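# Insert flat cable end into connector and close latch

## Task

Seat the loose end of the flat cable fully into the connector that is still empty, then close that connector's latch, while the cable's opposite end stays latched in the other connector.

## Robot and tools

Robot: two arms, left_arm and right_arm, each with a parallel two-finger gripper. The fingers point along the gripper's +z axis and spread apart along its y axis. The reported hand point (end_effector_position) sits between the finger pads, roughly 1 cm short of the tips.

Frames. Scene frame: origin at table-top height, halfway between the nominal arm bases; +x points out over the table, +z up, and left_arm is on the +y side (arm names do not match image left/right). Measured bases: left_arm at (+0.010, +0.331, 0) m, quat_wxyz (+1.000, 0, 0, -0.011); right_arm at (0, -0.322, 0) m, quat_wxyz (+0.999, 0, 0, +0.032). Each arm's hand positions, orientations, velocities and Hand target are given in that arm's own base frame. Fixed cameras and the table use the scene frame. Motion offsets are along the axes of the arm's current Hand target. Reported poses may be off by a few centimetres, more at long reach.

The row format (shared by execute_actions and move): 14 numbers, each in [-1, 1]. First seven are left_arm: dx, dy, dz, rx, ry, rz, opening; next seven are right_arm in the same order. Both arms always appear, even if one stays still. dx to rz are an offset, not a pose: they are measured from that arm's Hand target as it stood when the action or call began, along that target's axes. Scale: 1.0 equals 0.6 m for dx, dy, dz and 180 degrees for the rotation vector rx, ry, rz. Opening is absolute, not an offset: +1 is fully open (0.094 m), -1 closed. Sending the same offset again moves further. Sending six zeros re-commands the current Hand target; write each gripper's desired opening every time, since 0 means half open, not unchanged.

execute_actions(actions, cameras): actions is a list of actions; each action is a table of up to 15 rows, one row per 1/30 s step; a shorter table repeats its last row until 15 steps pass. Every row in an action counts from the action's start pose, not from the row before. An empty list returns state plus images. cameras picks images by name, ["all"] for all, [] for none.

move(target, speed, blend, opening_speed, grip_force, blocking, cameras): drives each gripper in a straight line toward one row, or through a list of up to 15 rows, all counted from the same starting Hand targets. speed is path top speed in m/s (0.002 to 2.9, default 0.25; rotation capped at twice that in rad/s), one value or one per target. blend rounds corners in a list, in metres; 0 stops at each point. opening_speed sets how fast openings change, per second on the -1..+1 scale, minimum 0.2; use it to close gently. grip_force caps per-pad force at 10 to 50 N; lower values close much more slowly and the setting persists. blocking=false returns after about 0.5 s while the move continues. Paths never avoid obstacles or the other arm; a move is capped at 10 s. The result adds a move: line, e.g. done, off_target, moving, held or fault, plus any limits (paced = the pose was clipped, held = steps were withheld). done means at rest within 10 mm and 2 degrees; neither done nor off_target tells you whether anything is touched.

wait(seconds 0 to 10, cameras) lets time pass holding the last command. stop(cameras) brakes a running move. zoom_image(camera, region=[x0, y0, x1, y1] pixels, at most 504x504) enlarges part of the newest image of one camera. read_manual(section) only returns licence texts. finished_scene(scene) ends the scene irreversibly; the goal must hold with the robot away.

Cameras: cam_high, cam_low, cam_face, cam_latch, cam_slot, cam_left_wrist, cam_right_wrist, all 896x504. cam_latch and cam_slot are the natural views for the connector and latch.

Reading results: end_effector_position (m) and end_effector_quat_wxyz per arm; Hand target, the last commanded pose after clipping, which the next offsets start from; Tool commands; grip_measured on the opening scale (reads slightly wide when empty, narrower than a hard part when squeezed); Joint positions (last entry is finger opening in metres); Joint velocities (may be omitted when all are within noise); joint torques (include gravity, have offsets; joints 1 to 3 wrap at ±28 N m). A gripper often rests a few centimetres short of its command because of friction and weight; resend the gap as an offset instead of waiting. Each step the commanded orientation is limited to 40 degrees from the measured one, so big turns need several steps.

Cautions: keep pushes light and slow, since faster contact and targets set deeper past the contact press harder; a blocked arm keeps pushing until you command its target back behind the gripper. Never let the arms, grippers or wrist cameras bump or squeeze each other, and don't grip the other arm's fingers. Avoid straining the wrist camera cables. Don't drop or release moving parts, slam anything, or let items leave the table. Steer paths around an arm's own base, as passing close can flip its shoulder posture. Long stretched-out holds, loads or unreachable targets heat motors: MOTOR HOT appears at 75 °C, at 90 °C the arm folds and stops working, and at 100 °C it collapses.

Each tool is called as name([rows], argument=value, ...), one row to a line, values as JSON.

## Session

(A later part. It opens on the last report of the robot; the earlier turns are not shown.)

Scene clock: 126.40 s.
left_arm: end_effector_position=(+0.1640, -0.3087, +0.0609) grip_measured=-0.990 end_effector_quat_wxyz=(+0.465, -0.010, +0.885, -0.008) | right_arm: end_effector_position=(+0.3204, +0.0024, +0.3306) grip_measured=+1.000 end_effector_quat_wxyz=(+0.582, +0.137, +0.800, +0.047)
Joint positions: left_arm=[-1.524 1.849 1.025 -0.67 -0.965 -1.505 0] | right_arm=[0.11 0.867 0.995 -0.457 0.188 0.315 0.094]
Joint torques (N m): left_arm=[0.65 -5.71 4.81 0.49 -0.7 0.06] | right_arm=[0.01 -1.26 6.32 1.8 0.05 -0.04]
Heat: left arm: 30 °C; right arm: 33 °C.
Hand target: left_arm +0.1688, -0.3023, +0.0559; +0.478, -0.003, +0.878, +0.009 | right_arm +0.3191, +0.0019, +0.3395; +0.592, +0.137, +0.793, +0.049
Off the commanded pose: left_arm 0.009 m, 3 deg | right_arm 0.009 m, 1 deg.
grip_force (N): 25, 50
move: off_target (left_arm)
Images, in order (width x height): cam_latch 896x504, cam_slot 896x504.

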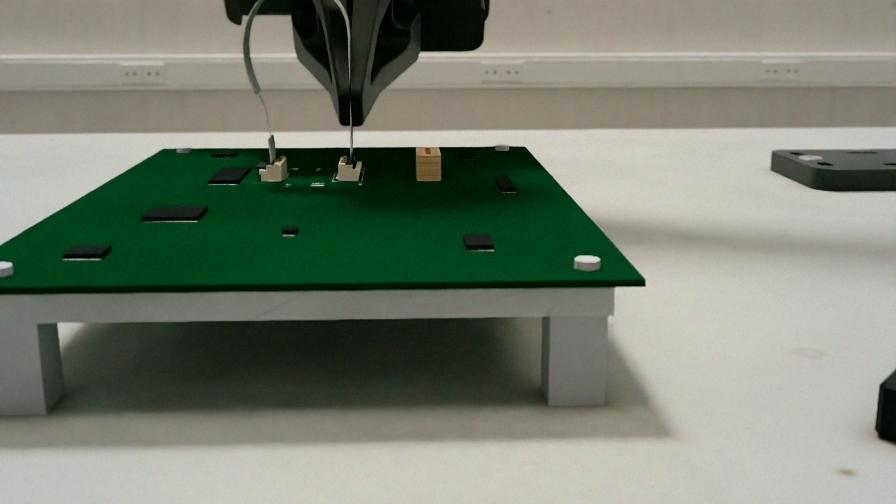

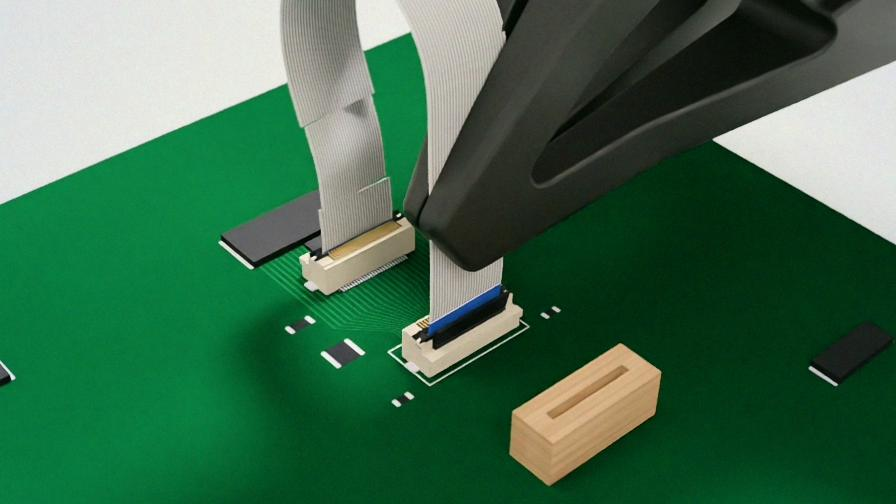

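move(target=[0.00638, -0.00024, 0.00412, -0.00205, -0.00005, 0.00317, -1, 0,0,0,0,0,0,1.0], speed=0.03, cameras=["cam_slot","cam_latch"])

zoom_image(camera="cam_slot", region=[390, 240, 540, 390])

zoom_image(camera="cam_latch", region=[325, 125, 375, 185])

Scene clock: 134.17 s.
left_arm: end_effector_position=(+0.1641, -0.3090, +0.0581) grip_measured=-0.990 end_effector_quat_wxyz=(+0.465, -0.008, +0.885, -0.006) | right_arm: end_effector_position=(+0.3204, +0.0024, +0.3306) grip_measured=+1.000 end_effector_quat_wxyz=(+0.582, +0.137, +0.800, +0.047)
Joint positions: left_arm=[-1.524 1.859 1.025 -0.664 -0.966 -1.505 0] | right_arm=[0.11 0.867 0.995 -0.457 0.188 0.315 0.094]
Joint torques (N m): left_arm=[0.66 -5.34 4.93 0.47 -0.73 0.11] | right_arm=[-0.01 -1.28 6.3 1.8 0.05 -0.04]
Heat: left arm: 30 °C; right arm: 33 °C.
Hand target: left_arm +0.1688, -0.3024, +0.0514; +0.478, +0.000, +0.878, +0.014 | right_arm +0.3191, +0.0019, +0.3395; +0.592, +0.137, +0.793, +0.049
Off the commanded pose: left_arm 0.011 m, 3 deg | right_arm 0.009 m, 1 deg.
grip_force (N): 25, 50
move: off_target (left_arm)
Images, in order (width x height): cam_latch 896x504, cam_slot 896x504.

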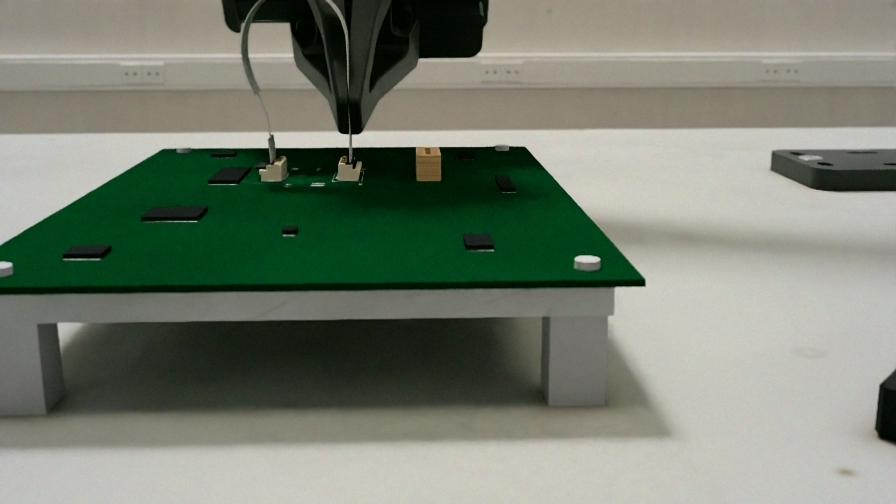

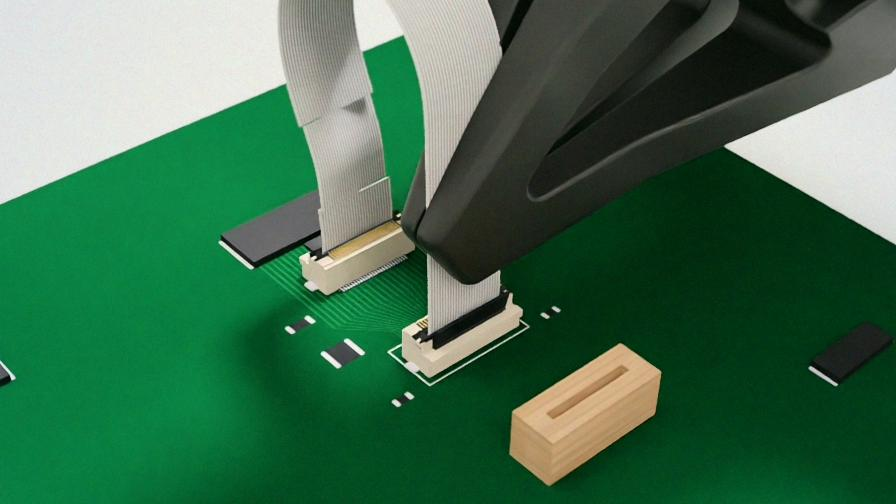

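Scaled by 3.360 from the camera's 896x504 image, which has a finer 1280x720 frame.

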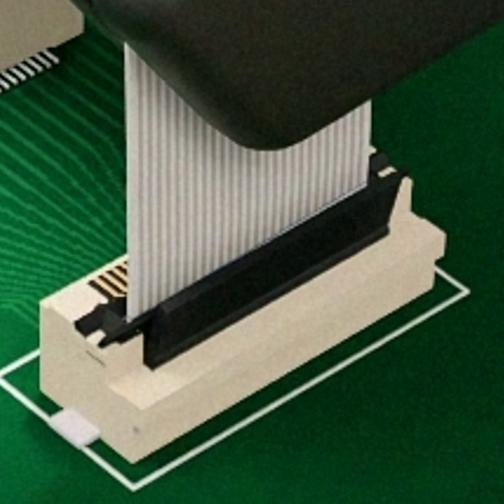

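Scaled by 8.400 from the camera's 896x504 image, which has a finer 1280x720 frame.

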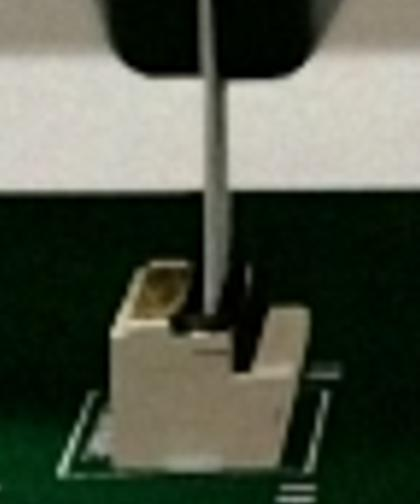

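move(target=[0.00434, 0.00056, 0.00282, -0.0019, -0.00005, 0.00294, -1, 0,0,0,0,0,0,1.0], speed=0.03, cameras=["cam_slot","cam_latch"])

zoom_image(camera="cam_slot", region=[390, 240, 540, 390])

zoom_image(camera="cam_latch", region=[325, 125, 375, 185])

Scene clock: 138.07 s.
left_arm: end_effector_position=(+0.1639, -0.3090, +0.0578) grip_measured=-0.990 end_effector_quat_wxyz=(+0.469, -0.006, +0.883, -0.003) | right_arm: end_effector_position=(+0.3204, +0.0024, +0.3306) grip_measured=+1.000 end_effector_quat_wxyz=(+0.582, +0.137, +0.800, +0.047)
Joint positions: left_arm=[-1.527 1.865 1.025 -0.664 -0.975 -1.505 0] | right_arm=[0.11 0.867 0.995 -0.457 0.188 0.315 0.094]
Joint torques (N m): left_arm=[0.87 -4.86 5.12 0.45 -0.63 0.1] | right_arm=[0.01 -1.26 6.31 1.8 0.06 -0.04]
Heat: left arm: 30 °C; right arm: 33 °C.
Hand target: left_arm +0.1687, -0.3020, +0.0482; +0.478, +0.003, +0.878, +0.019 | right_arm +0.3191, +0.0019, +0.3395; +0.592, +0.137, +0.793, +0.049
Off the commanded pose: left_arm 0.013 m, 3 deg | right_arm 0.009 m, 1 deg.
grip_force (N): 25, 50
move: off_target (left_arm)
Images, in order (width x height): cam_latch 896x504, cam_slot 896x504.

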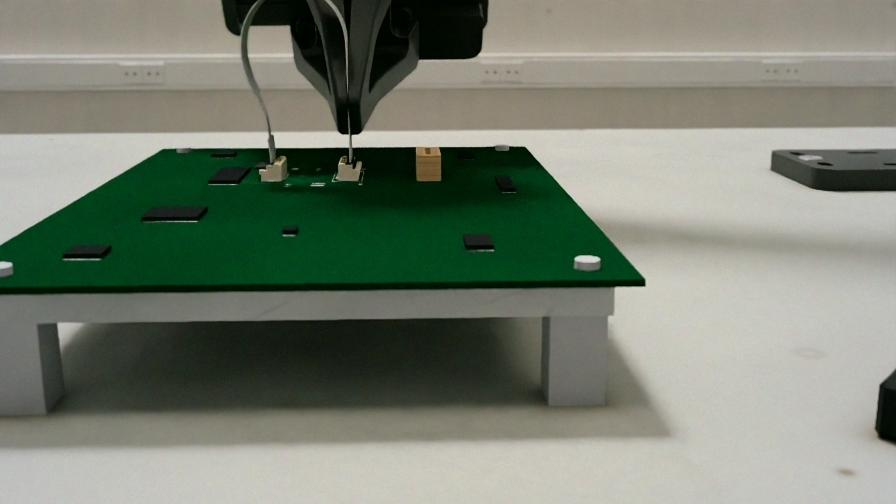

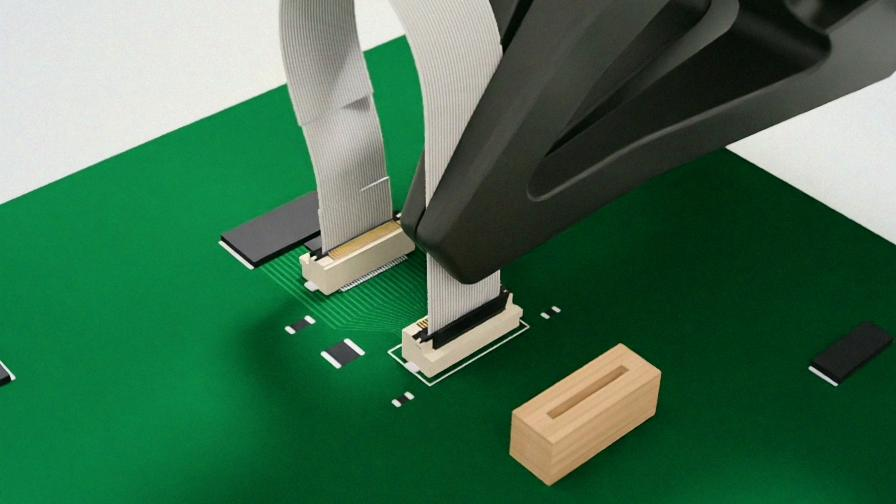

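Scaled by 3.360 from the camera's 896x504 image, which has a finer 1280x720 frame.

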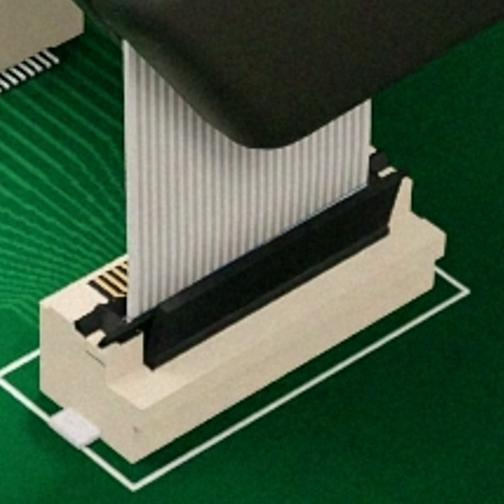

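Scaled by 8.400 from the camera's 896x504 image, which has a finer 1280x720 frame.

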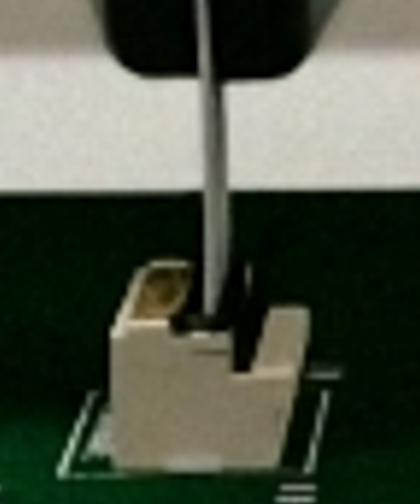

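move(target=[0,0,0,0,0,0, -0.93, 0,0,0,0,0,0,1.0], speed=0.03, opening_speed=0.2, cameras=["cam_slot","cam_latch"])

zoom_image(camera="cam_slot", region=[390, 240, 540, 390])

zoom_image(camera="cam_latch", region=[325, 125, 375, 185])

Scene clock: 143.03 s.
left_arm: end_effector_position=(+0.1649, -0.3081, +0.0543) grip_measured=-0.932 end_effector_quat_wxyz=(+0.469, -0.005, +0.883, +0.002) | right_arm: end_effector_position=(+0.3204, +0.0024, +0.3306) grip_measured=+1.000 end_effector_quat_wxyz=(+0.582, +0.137, +0.800, +0.047)
Joint positions: left_arm=[-1.524 1.877 1.025 -0.662 -0.975 -1.505 0.003] | right_arm=[0.11 0.867 0.995 -0.457 0.188 0.315 0.094]
Joint torques (N m): left_arm=[0.58 -5.67 5.15 0.4 -0.61 0.06] | right_arm=[-0.01 -1.26 6.32 1.8 0.06 -0.03]
Heat: left arm: 30 °C; right arm: 33 °C.
Hand target: left_arm +0.1688, -0.3020, +0.0483; +0.478, +0.002, +0.878, +0.019 | right_arm +0.3191, +0.0019, +0.3395; +0.592, +0.137, +0.793, +0.049
Off the commanded pose: left_arm 0.009 m, 2 deg | right_arm 0.009 m, 1 deg.
grip_force (N): 25, 50
move: done
Images, in order (width x height): cam_latch 896x504, cam_slot 896x504.

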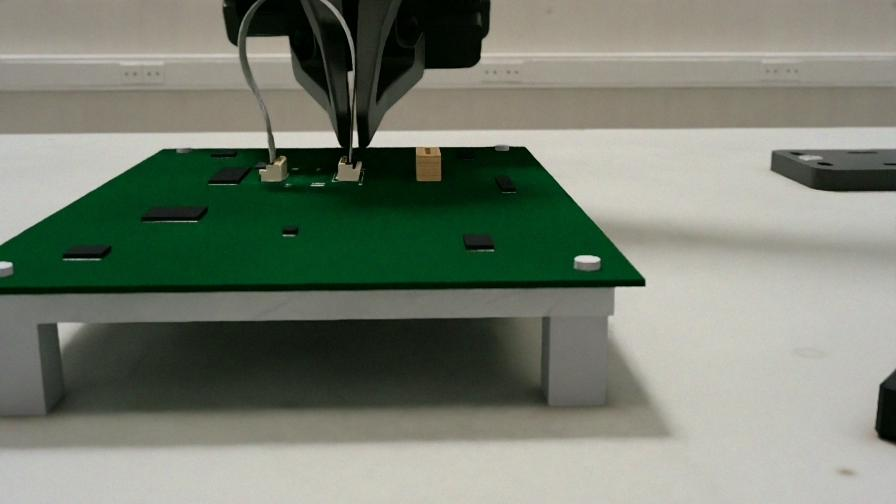

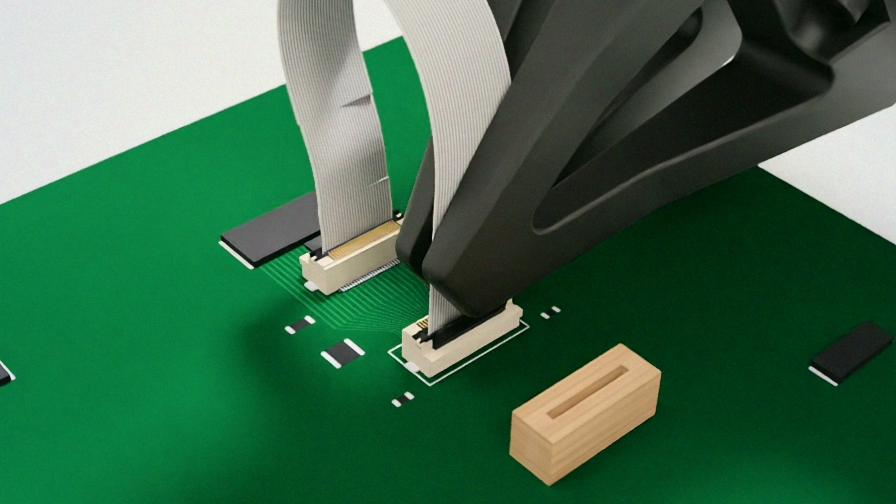

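Scaled by 3.360 from the camera's 896x504 image, which has a finer 1280x720 frame.

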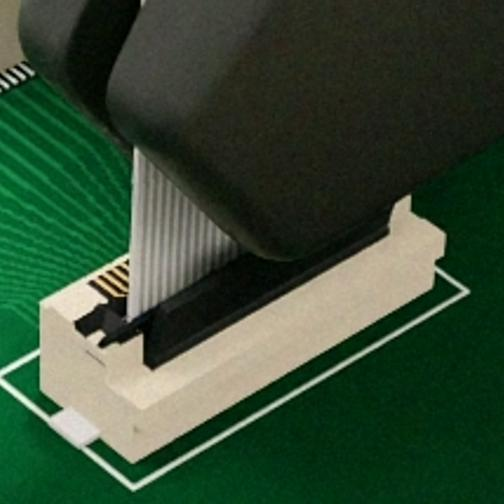

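Scaled by 8.400 from the camera's 896x504 image, which has a finer 1280x720 frame.

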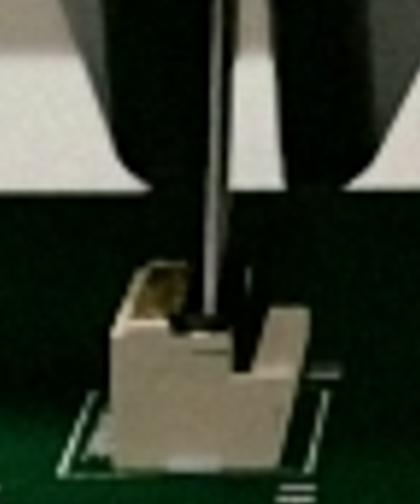

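move(target=[0.00309, -0.00452, 0.00192, 0.00163, 0.00004, -0.00252, -0.93, 0,0,0,0,0,0,1.0], speed=0.03, cameras=["cam_slot","cam_latch"])

zoom_image(camera="cam_slot", region=[390, 240, 540, 390])

zoom_image(camera="cam_latch", region=[325, 125, 375, 185])

Scene clock: 146.87 s.
left_arm: end_effector_position=(+0.1648, -0.3089, +0.0513) grip_measured=-0.932 end_effector_quat_wxyz=(+0.469, -0.004, +0.883, +0.002) | right_arm: end_effector_position=(+0.3204, +0.0024, +0.3306) grip_measured=+1.000 end_effector_quat_wxyz=(+0.582, +0.137, +0.800, +0.047)
Joint positions: left_arm=[-1.524 1.887 1.025 -0.654 -0.974 -1.505 0.003] | right_arm=[0.11 0.867 0.995 -0.457 0.188 0.315 0.094]
Joint torques (N m): left_arm=[0.68 -5.76 5.16 0.5 -0.63 0.08] | right_arm=[0.01 -1.26 6.31 1.8 0.06 -0.03]
Heat: left arm: 30 °C; right arm: 33 °C.
Hand target: left_arm +0.1688, -0.3046, +0.0460; +0.478, +0.000, +0.878, +0.015 | right_arm +0.3191, +0.0019, +0.3395; +0.592, +0.137, +0.793, +0.049
Off the commanded pose: left_arm 0.008 m, 2 deg | right_arm 0.009 m, 1 deg.
grip_force (N): 25, 50
move: done
Images, in order (width x height): cam_latch 896x504, cam_slot 896x504.

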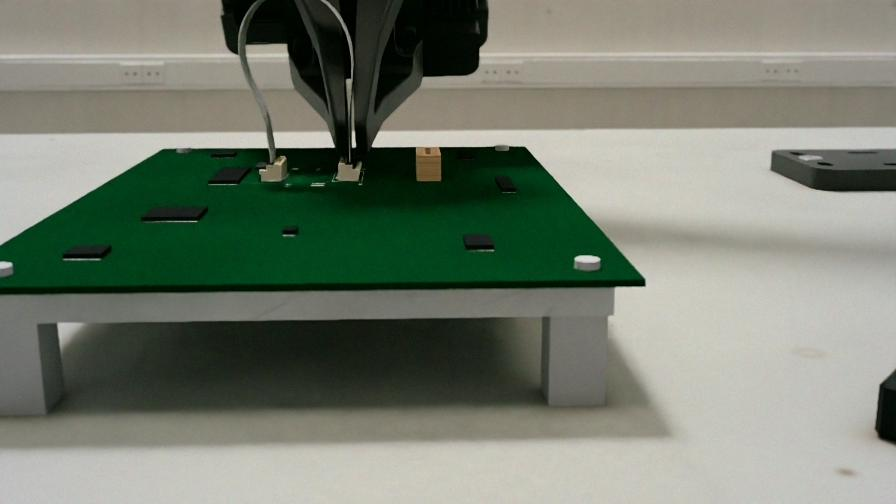

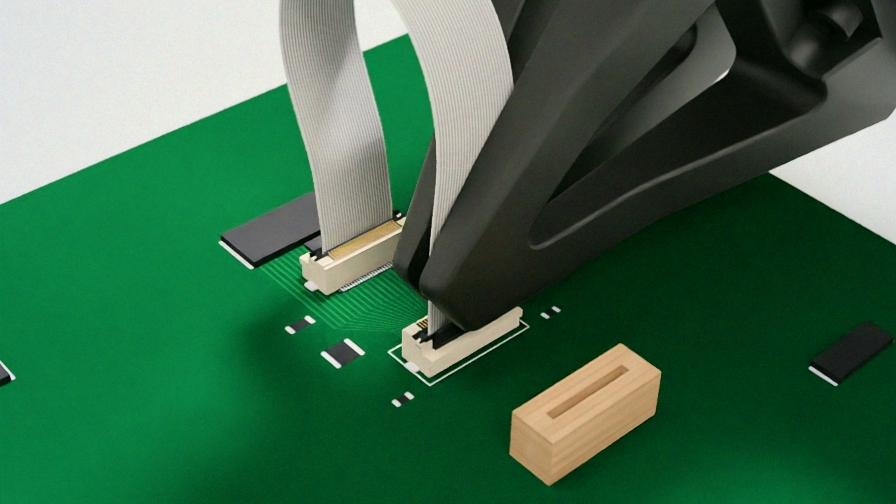

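Scaled by 3.360 from the camera's 896x504 image, which has a finer 1280x720 frame.

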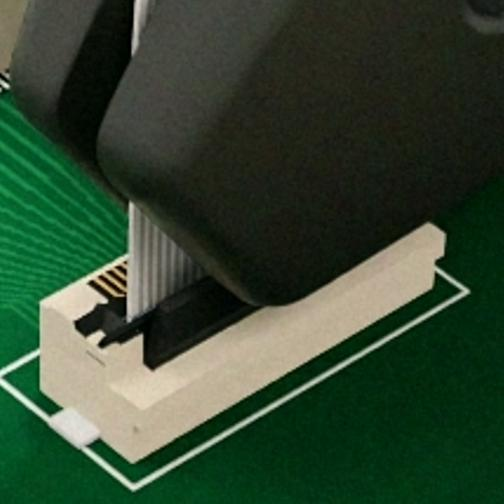

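Scaled by 8.400 from the camera's 896x504 image, which has a finer 1280x720 frame.

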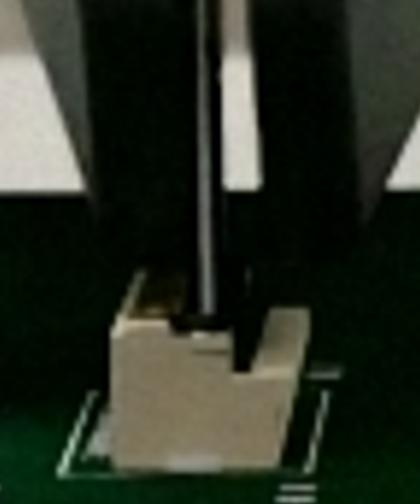

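move(target=[-0.00003, -0.00182, -0.00005, 0.00112, 0.00003, -0.00173, -0.93, 0,0,0,0,0,0,1.0], speed=0.03, cameras=["cam_slot","cam_latch"])

zoom_image(camera="cam_slot", region=[390, 240, 540, 390])

zoom_image(camera="cam_latch", region=[325, 125, 375, 185])

Scene clock: 150.57 s.
left_arm: end_effector_position=(+0.1649, -0.3098, +0.0514) grip_measured=-0.932 end_effector_quat_wxyz=(+0.469, -0.005, +0.883, +0.000) | right_arm: end_effector_position=(+0.3204, +0.0024, +0.3306) grip_measured=+1.000 end_effector_quat_wxyz=(+0.582, +0.137, +0.800, +0.047)
Joint positions: left_arm=[-1.524 1.887 1.025 -0.649 -0.974 -1.505 0.003] | right_arm=[0.11 0.867 0.995 -0.457 0.188 0.315 0.094]
Joint torques (N m): left_arm=[0.46 -5.74 5.16 0.5 -0.65 0.08] | right_arm=[-0.01 -1.26 6.3 1.8 0.05 -0.04]
Heat: left arm: 30 °C; right arm: 33 °C.
Hand target: left_arm +0.1688, -0.3057, +0.0460; +0.478, -0.001, +0.878, +0.012 | right_arm +0.3191, +0.0019, +0.3395; +0.592, +0.137, +0.793, +0.049
Off the commanded pose: left_arm 0.008 m, 2 deg | right_arm 0.009 m, 1 deg.
grip_force (N): 25, 50
move: done
Images, in order (width x height): cam_latch 896x504, cam_slot 896x504.

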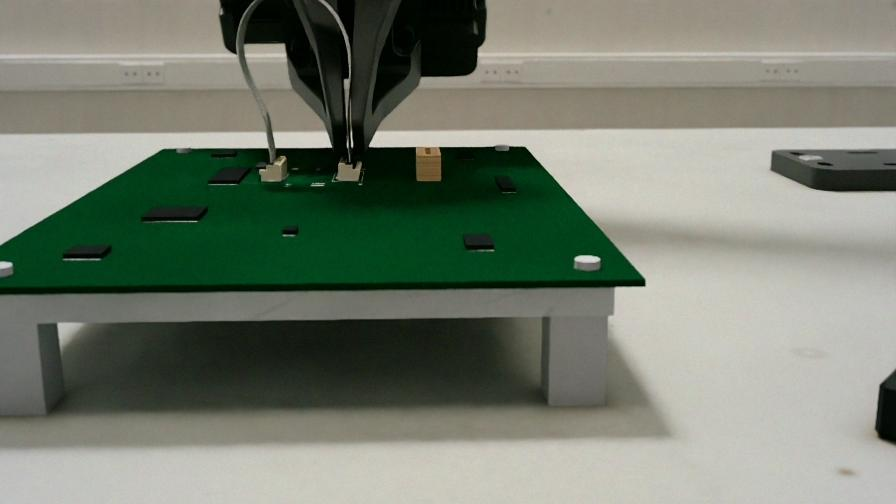

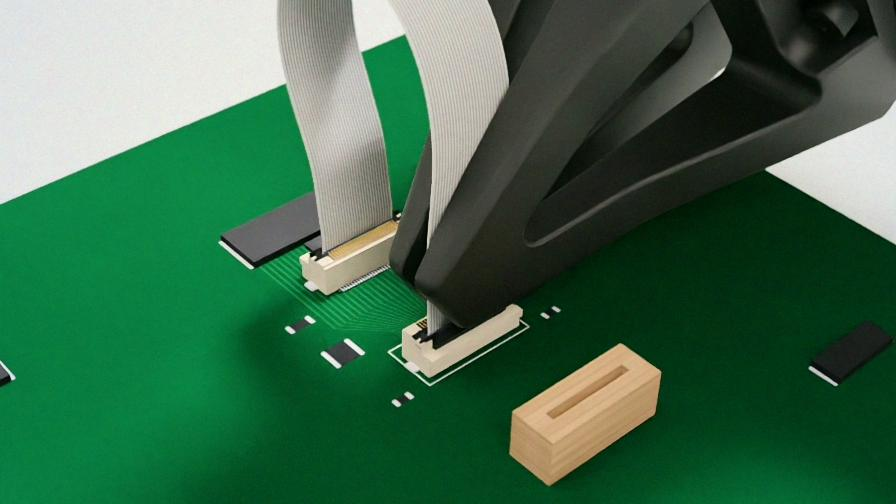

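Scaled by 3.360 from the camera's 896x504 image, which has a finer 1280x720 frame.

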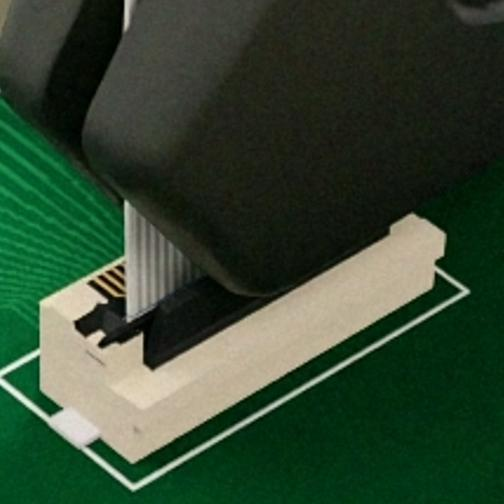

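Scaled by 8.400 from the camera's 896x504 image, which has a finer 1280x720 frame.

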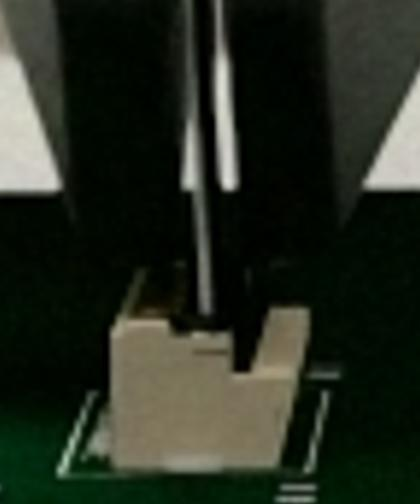

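move(target=[0.00599, 0.00077, 0.00389, -0.00259, -0.00006, 0.00401, -0.93, 0,0,0,0,0,0,1.0], speed=0.03, cameras=["cam_slot","cam_latch"])

zoom_image(camera="cam_slot", region=[390, 240, 540, 390])

zoom_image(camera="cam_latch", region=[325, 125, 375, 185])

Scene clock: 153.13 s.
left_arm: end_effector_position=(+0.1660, -0.3090, +0.0502) grip_measured=-0.932 end_effector_quat_wxyz=(+0.473, -0.003, +0.881, +0.005) | right_arm: end_effector_position=(+0.3204, +0.0024, +0.3306) grip_measured=+1.000 end_effector_quat_wxyz=(+0.582, +0.137, +0.800, +0.047)
Joint positions: left_arm=[-1.524 1.896 1.025 -0.649 -0.986 -1.505 0.003] | right_arm=[0.11 0.867 0.995 -0.457 0.188 0.315 0.094]
Joint torques (N m): left_arm=[0.8 -5.3 5.24 0.48 -0.52 0.01] | right_arm=[0.01 -1.26 6.34 1.8 0.05 -0.04]
Heat: left arm: 30 °C; right arm: 33 °C.
Hand target: left_arm +0.1688, -0.3052, +0.0417; +0.478, +0.002, +0.878, +0.018 | right_arm +0.3191, +0.0019, +0.3395; +0.592, +0.137, +0.793, +0.049
Off the commanded pose: left_arm 0.010 m, 2 deg | right_arm 0.009 m, 1 deg.
grip_force (N): 25, 50
move: done
Images, in order (width x height): cam_latch 896x504, cam_slot 896x504.

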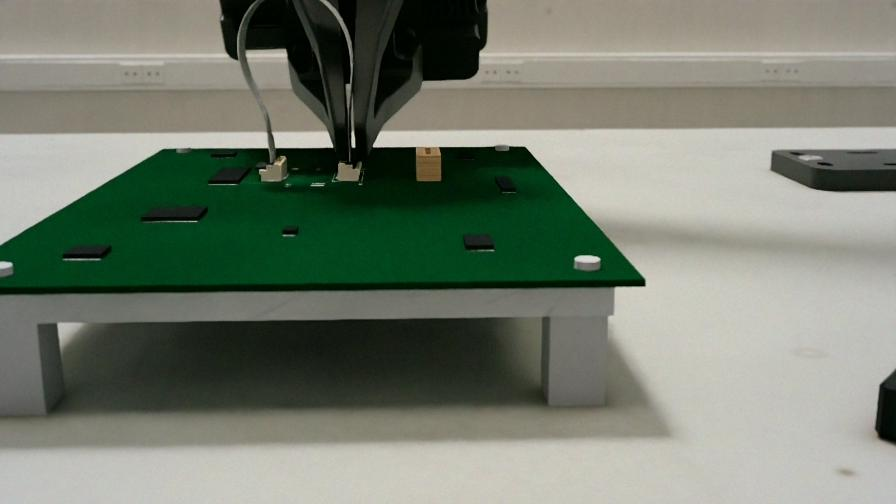

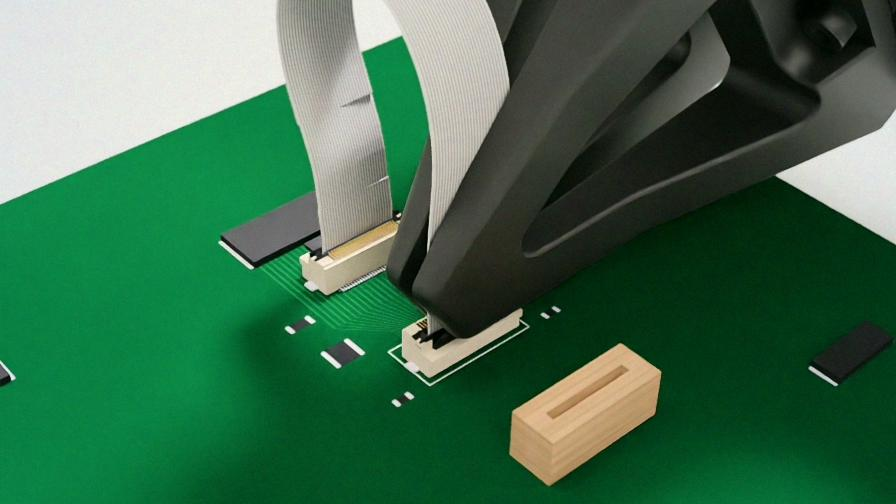

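Scaled by 3.360 from the camera's 896x504 image, which has a finer 1280x720 frame.

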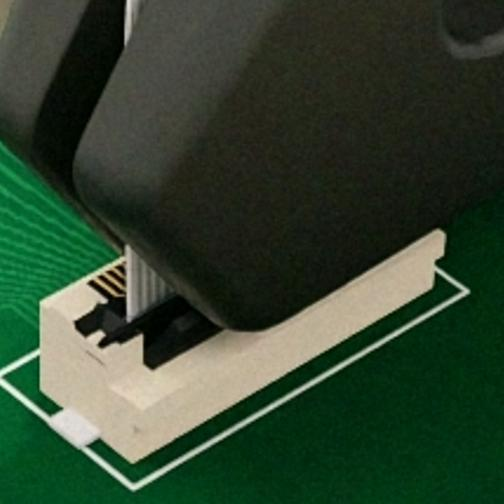

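Scaled by 8.400 from the camera's 896x504 image, which has a finer 1280x720 frame.

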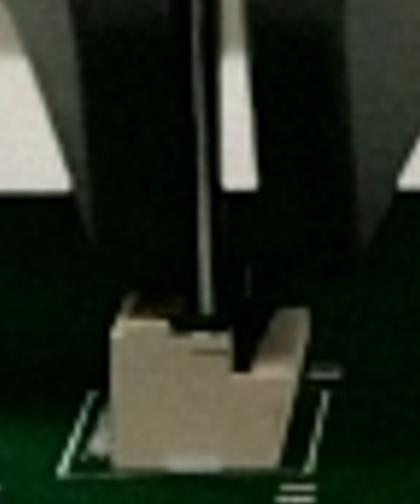

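move(target=[0.00599, 0.00077, 0.00389, -0.00259, -0.00006, 0.00401, -0.93, 0,0,0,0,0,0,1.0], speed=0.03, cameras=["cam_slot","cam_latch"])

zoom_image(camera="cam_slot", region=[390, 240, 540, 390])

zoom_image(camera="cam_latch", region=[325, 125, 375, 185])

Scene clock: 156.20 s.
left_arm: end_effector_position=(+0.1674, -0.3082, +0.0495) grip_measured=-0.932 end_effector_quat_wxyz=(+0.480, -0.001, +0.877, +0.009) | right_arm: end_effector_position=(+0.3204, +0.0024, +0.3306) grip_measured=+1.000 end_effector_quat_wxyz=(+0.582, +0.137, +0.800, +0.047)
Joint positions: left_arm=[-1.524 1.906 1.025 -0.649 -1 -1.505 0.003] | right_arm=[0.11 0.867 0.995 -0.457 0.188 0.315 0.094]
Joint torques (N m): left_arm=[0.69 -4.9 5.33 0.45 -0.42 0.02] | right_arm=[-0.03 -1.28 6.31 1.8 0.06 -0.04]
Heat: left arm: 30 °C; right arm: 33 °C.
Hand target: left_arm +0.1688, -0.3046, +0.0375; +0.478, +0.006, +0.878, +0.025 | right_arm +0.3191, +0.0019, +0.3395; +0.592, +0.137, +0.793, +0.049
Off the commanded pose: left_arm 0.013 m, 2 deg | right_arm 0.009 m, 1 deg.
grip_force (N): 25, 50
move: off_target (left_arm)
Images, in order (width x height): cam_latch 896x504, cam_slot 896x504.

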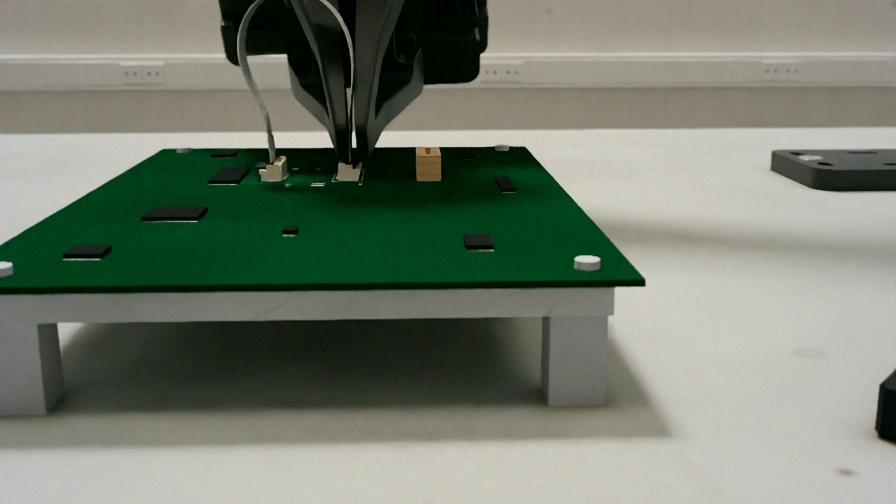

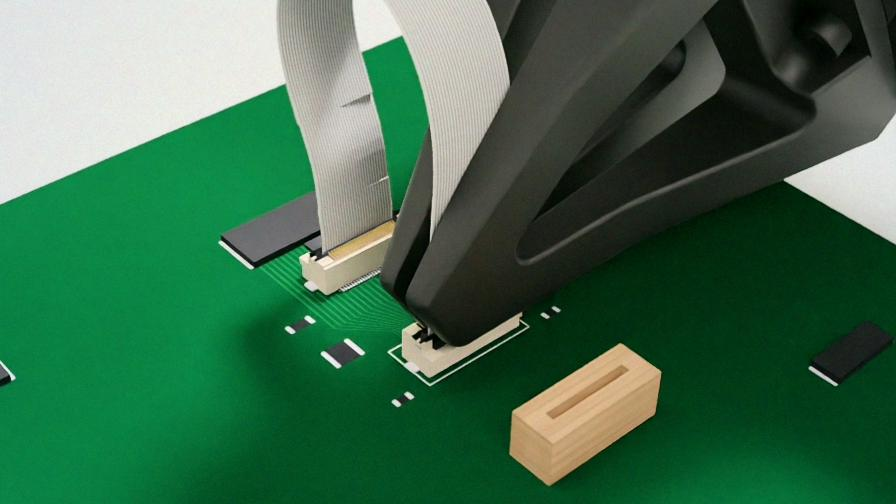

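Scaled by 3.360 from the camera's 896x504 image, which has a finer 1280x720 frame.

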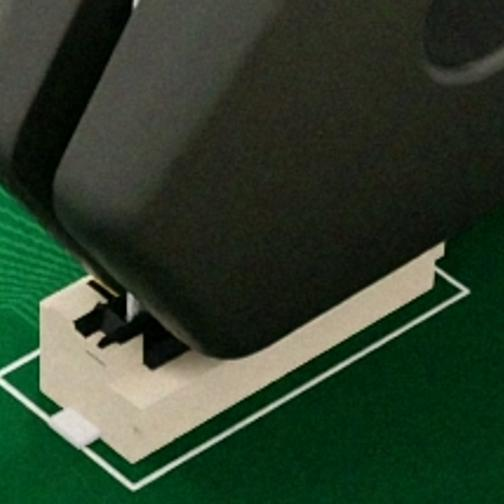

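Scaled by 8.400 from the camera's 896x504 image, which has a finer 1280x720 frame.

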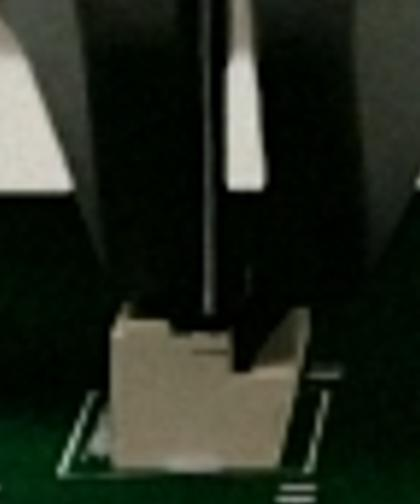

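zoom_image(camera="cam_slot", region=[405, 310, 465, 370])

zoom_image(camera="cam_latch", region=[335, 145, 370, 185])

wait(seconds=0, cameras=["cam_left_wrist","cam_face"])

Scaled by 8.400 from the camera's 896x504 image, which has a finer 1280x720 frame.

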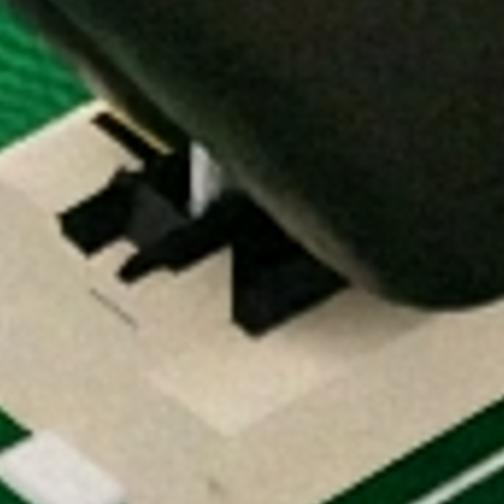

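Scaled by 12.600 from the camera's 896x504 image, which has a finer 1280x720 frame.

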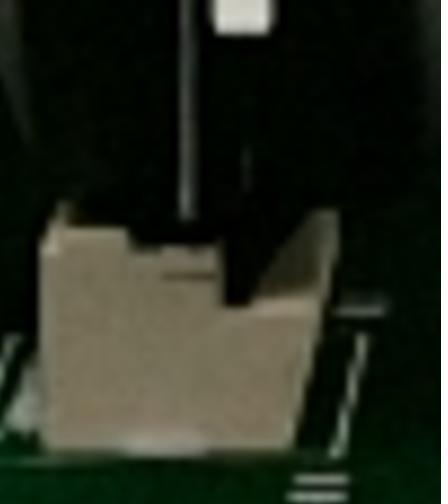

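Scene clock: 162.33 s.
left_arm: end_effector_position=(+0.1674, -0.3082, +0.0495) grip_measured=-0.932 end_effector_quat_wxyz=(+0.480, -0.001, +0.877, +0.009) | right_arm: end_effector_position=(+0.3204, +0.0024, +0.3306) grip_measured=+1.000 end_effector_quat_wxyz=(+0.582, +0.137, +0.800, +0.047)
Joint positions: left_arm=[-1.524 1.906 1.025 -0.649 -1 -1.505 0.003] | right_arm=[0.11 0.867 0.995 -0.457 0.188 0.315 0.094]
Joint torques (N m): left_arm=[0.57 -4.82 5.5 0.46 -0.46 0.06] | right_arm=[-0.01 -1.25 6.31 1.8 0.05 -0.04]
Heat: left arm: 30 °C; right arm: 34 °C.
Hand target: left_arm +0.1688, -0.3046, +0.0375; +0.478, +0.006, +0.878, +0.025 | right_arm +0.3191, +0.0019, +0.3395; +0.592, +0.137, +0.793, +0.049
Tool commands: left_gripper/opening=-0.93 right_gripper/opening=+1.0
Off the commanded pose: left_arm 0.013 m, 2 deg | right_arm 0.009 m, 1 deg.
grip_force (N): 25, 50
Images, in order (width x height): cam_face 896x504, cam_left_wrist 896x504.

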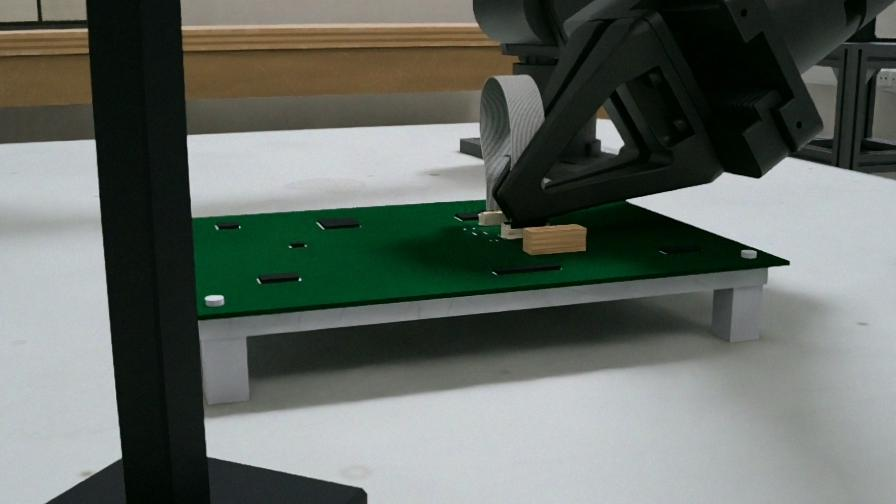

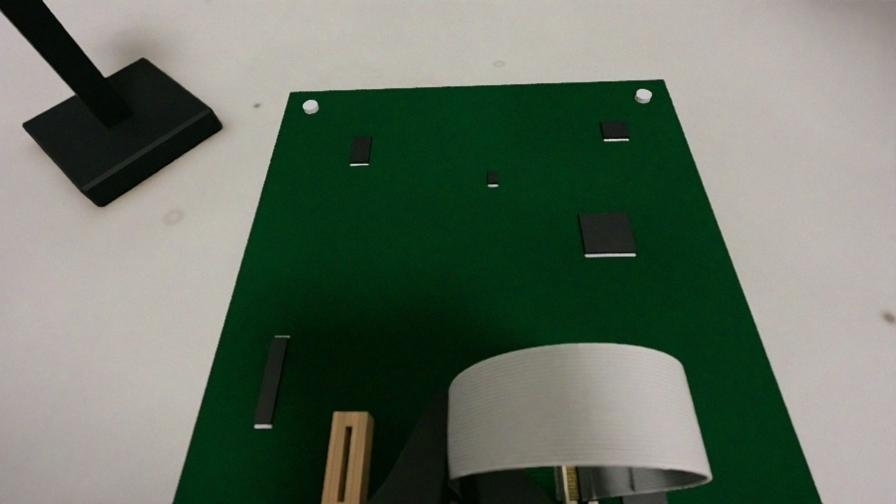

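wait(seconds=0, cameras=["cam_slot","cam_latch","cam_low"])

zoom_image(camera="cam_slot", region=[420, 325, 456, 356])

zoom_image(camera="cam_low", region=[380, 180, 600, 320])

Scene clock: 177.03 s.
left_arm: end_effector_position=(+0.1674, -0.3082, +0.0495) grip_measured=-0.932 end_effector_quat_wxyz=(+0.480, -0.001, +0.877, +0.009) | right_arm: end_effector_position=(+0.3204, +0.0024, +0.3306) grip_measured=+1.000 end_effector_quat_wxyz=(+0.582, +0.137, +0.800, +0.047)
Joint positions: left_arm=[-1.524 1.906 1.025 -0.649 -1 -1.505 0.003] | right_arm=[0.11 0.867 0.995 -0.457 0.188 0.315 0.094]
Joint torques (N m): left_arm=[0.65 -5.04 5.38 0.49 -0.41 0.03] | right_arm=[-0.01 -1.26 6.3 1.8 0.06 -0.04]
Heat: left arm: 29 °C; right arm: 34 °C.
Hand target: left_arm +0.1688, -0.3046, +0.0375; +0.478, +0.006, +0.878, +0.025 | right_arm +0.3191, +0.0019, +0.3395; +0.592, +0.137, +0.793, +0.049
Tool commands: left_gripper/opening=-0.93 right_gripper/opening=+1.0
Off the commanded pose: left_arm 0.013 m, 2 deg | right_arm 0.009 m, 1 deg.
grip_force (N): 25, 50
Images, in order (width x height): cam_low 896x504, cam_latch 896x504, cam_slot 896x504.

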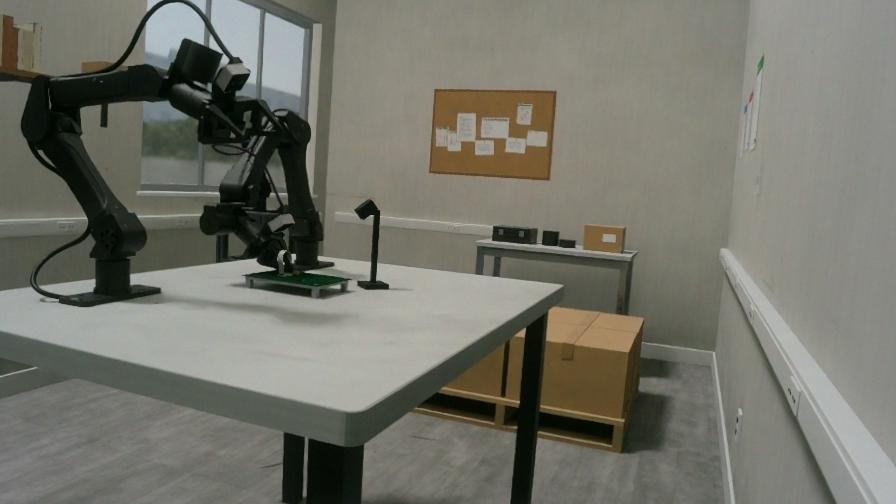

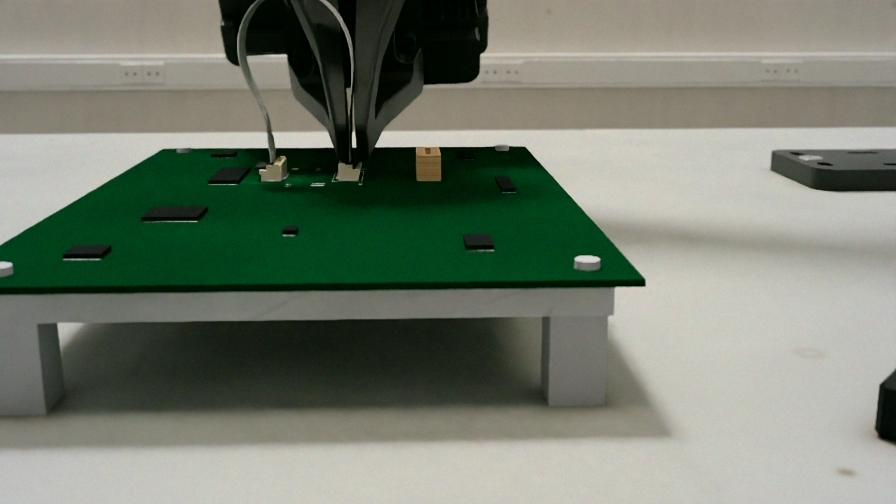

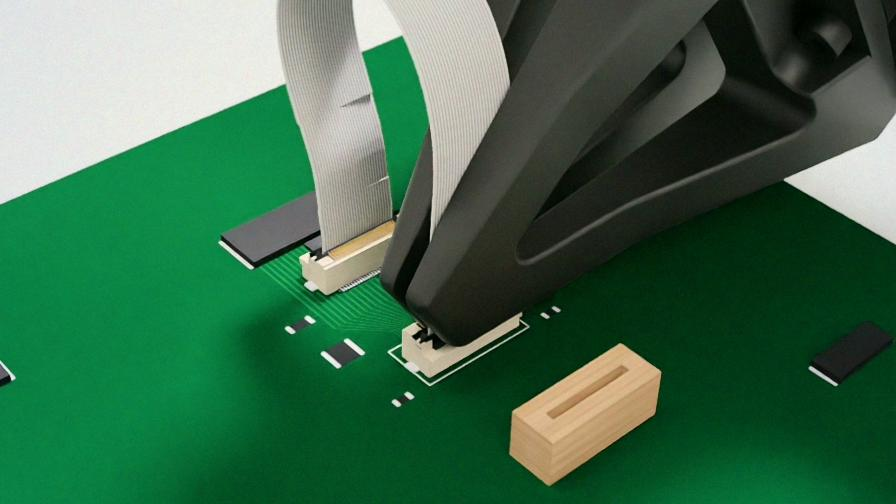

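Scaled by 14.000 from the camera's 896x504 image, which has a finer 1280x720 frame.

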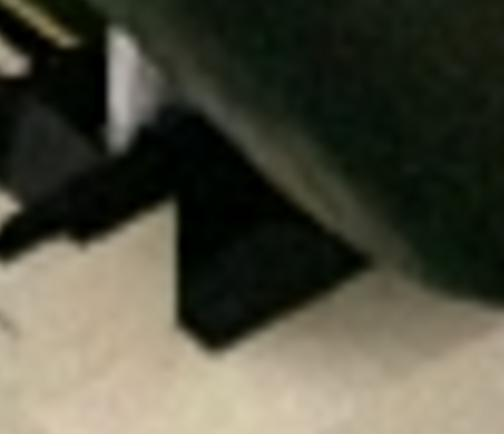

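Scaled by 2.291 from the camera's 896x504 image, which has a finer 1280x720 frame.

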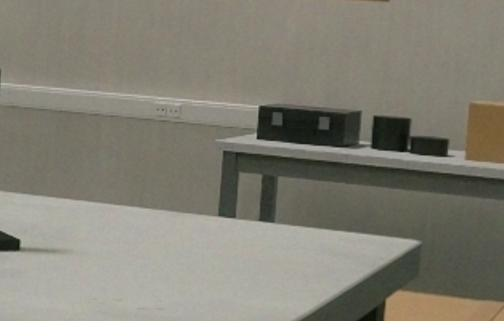

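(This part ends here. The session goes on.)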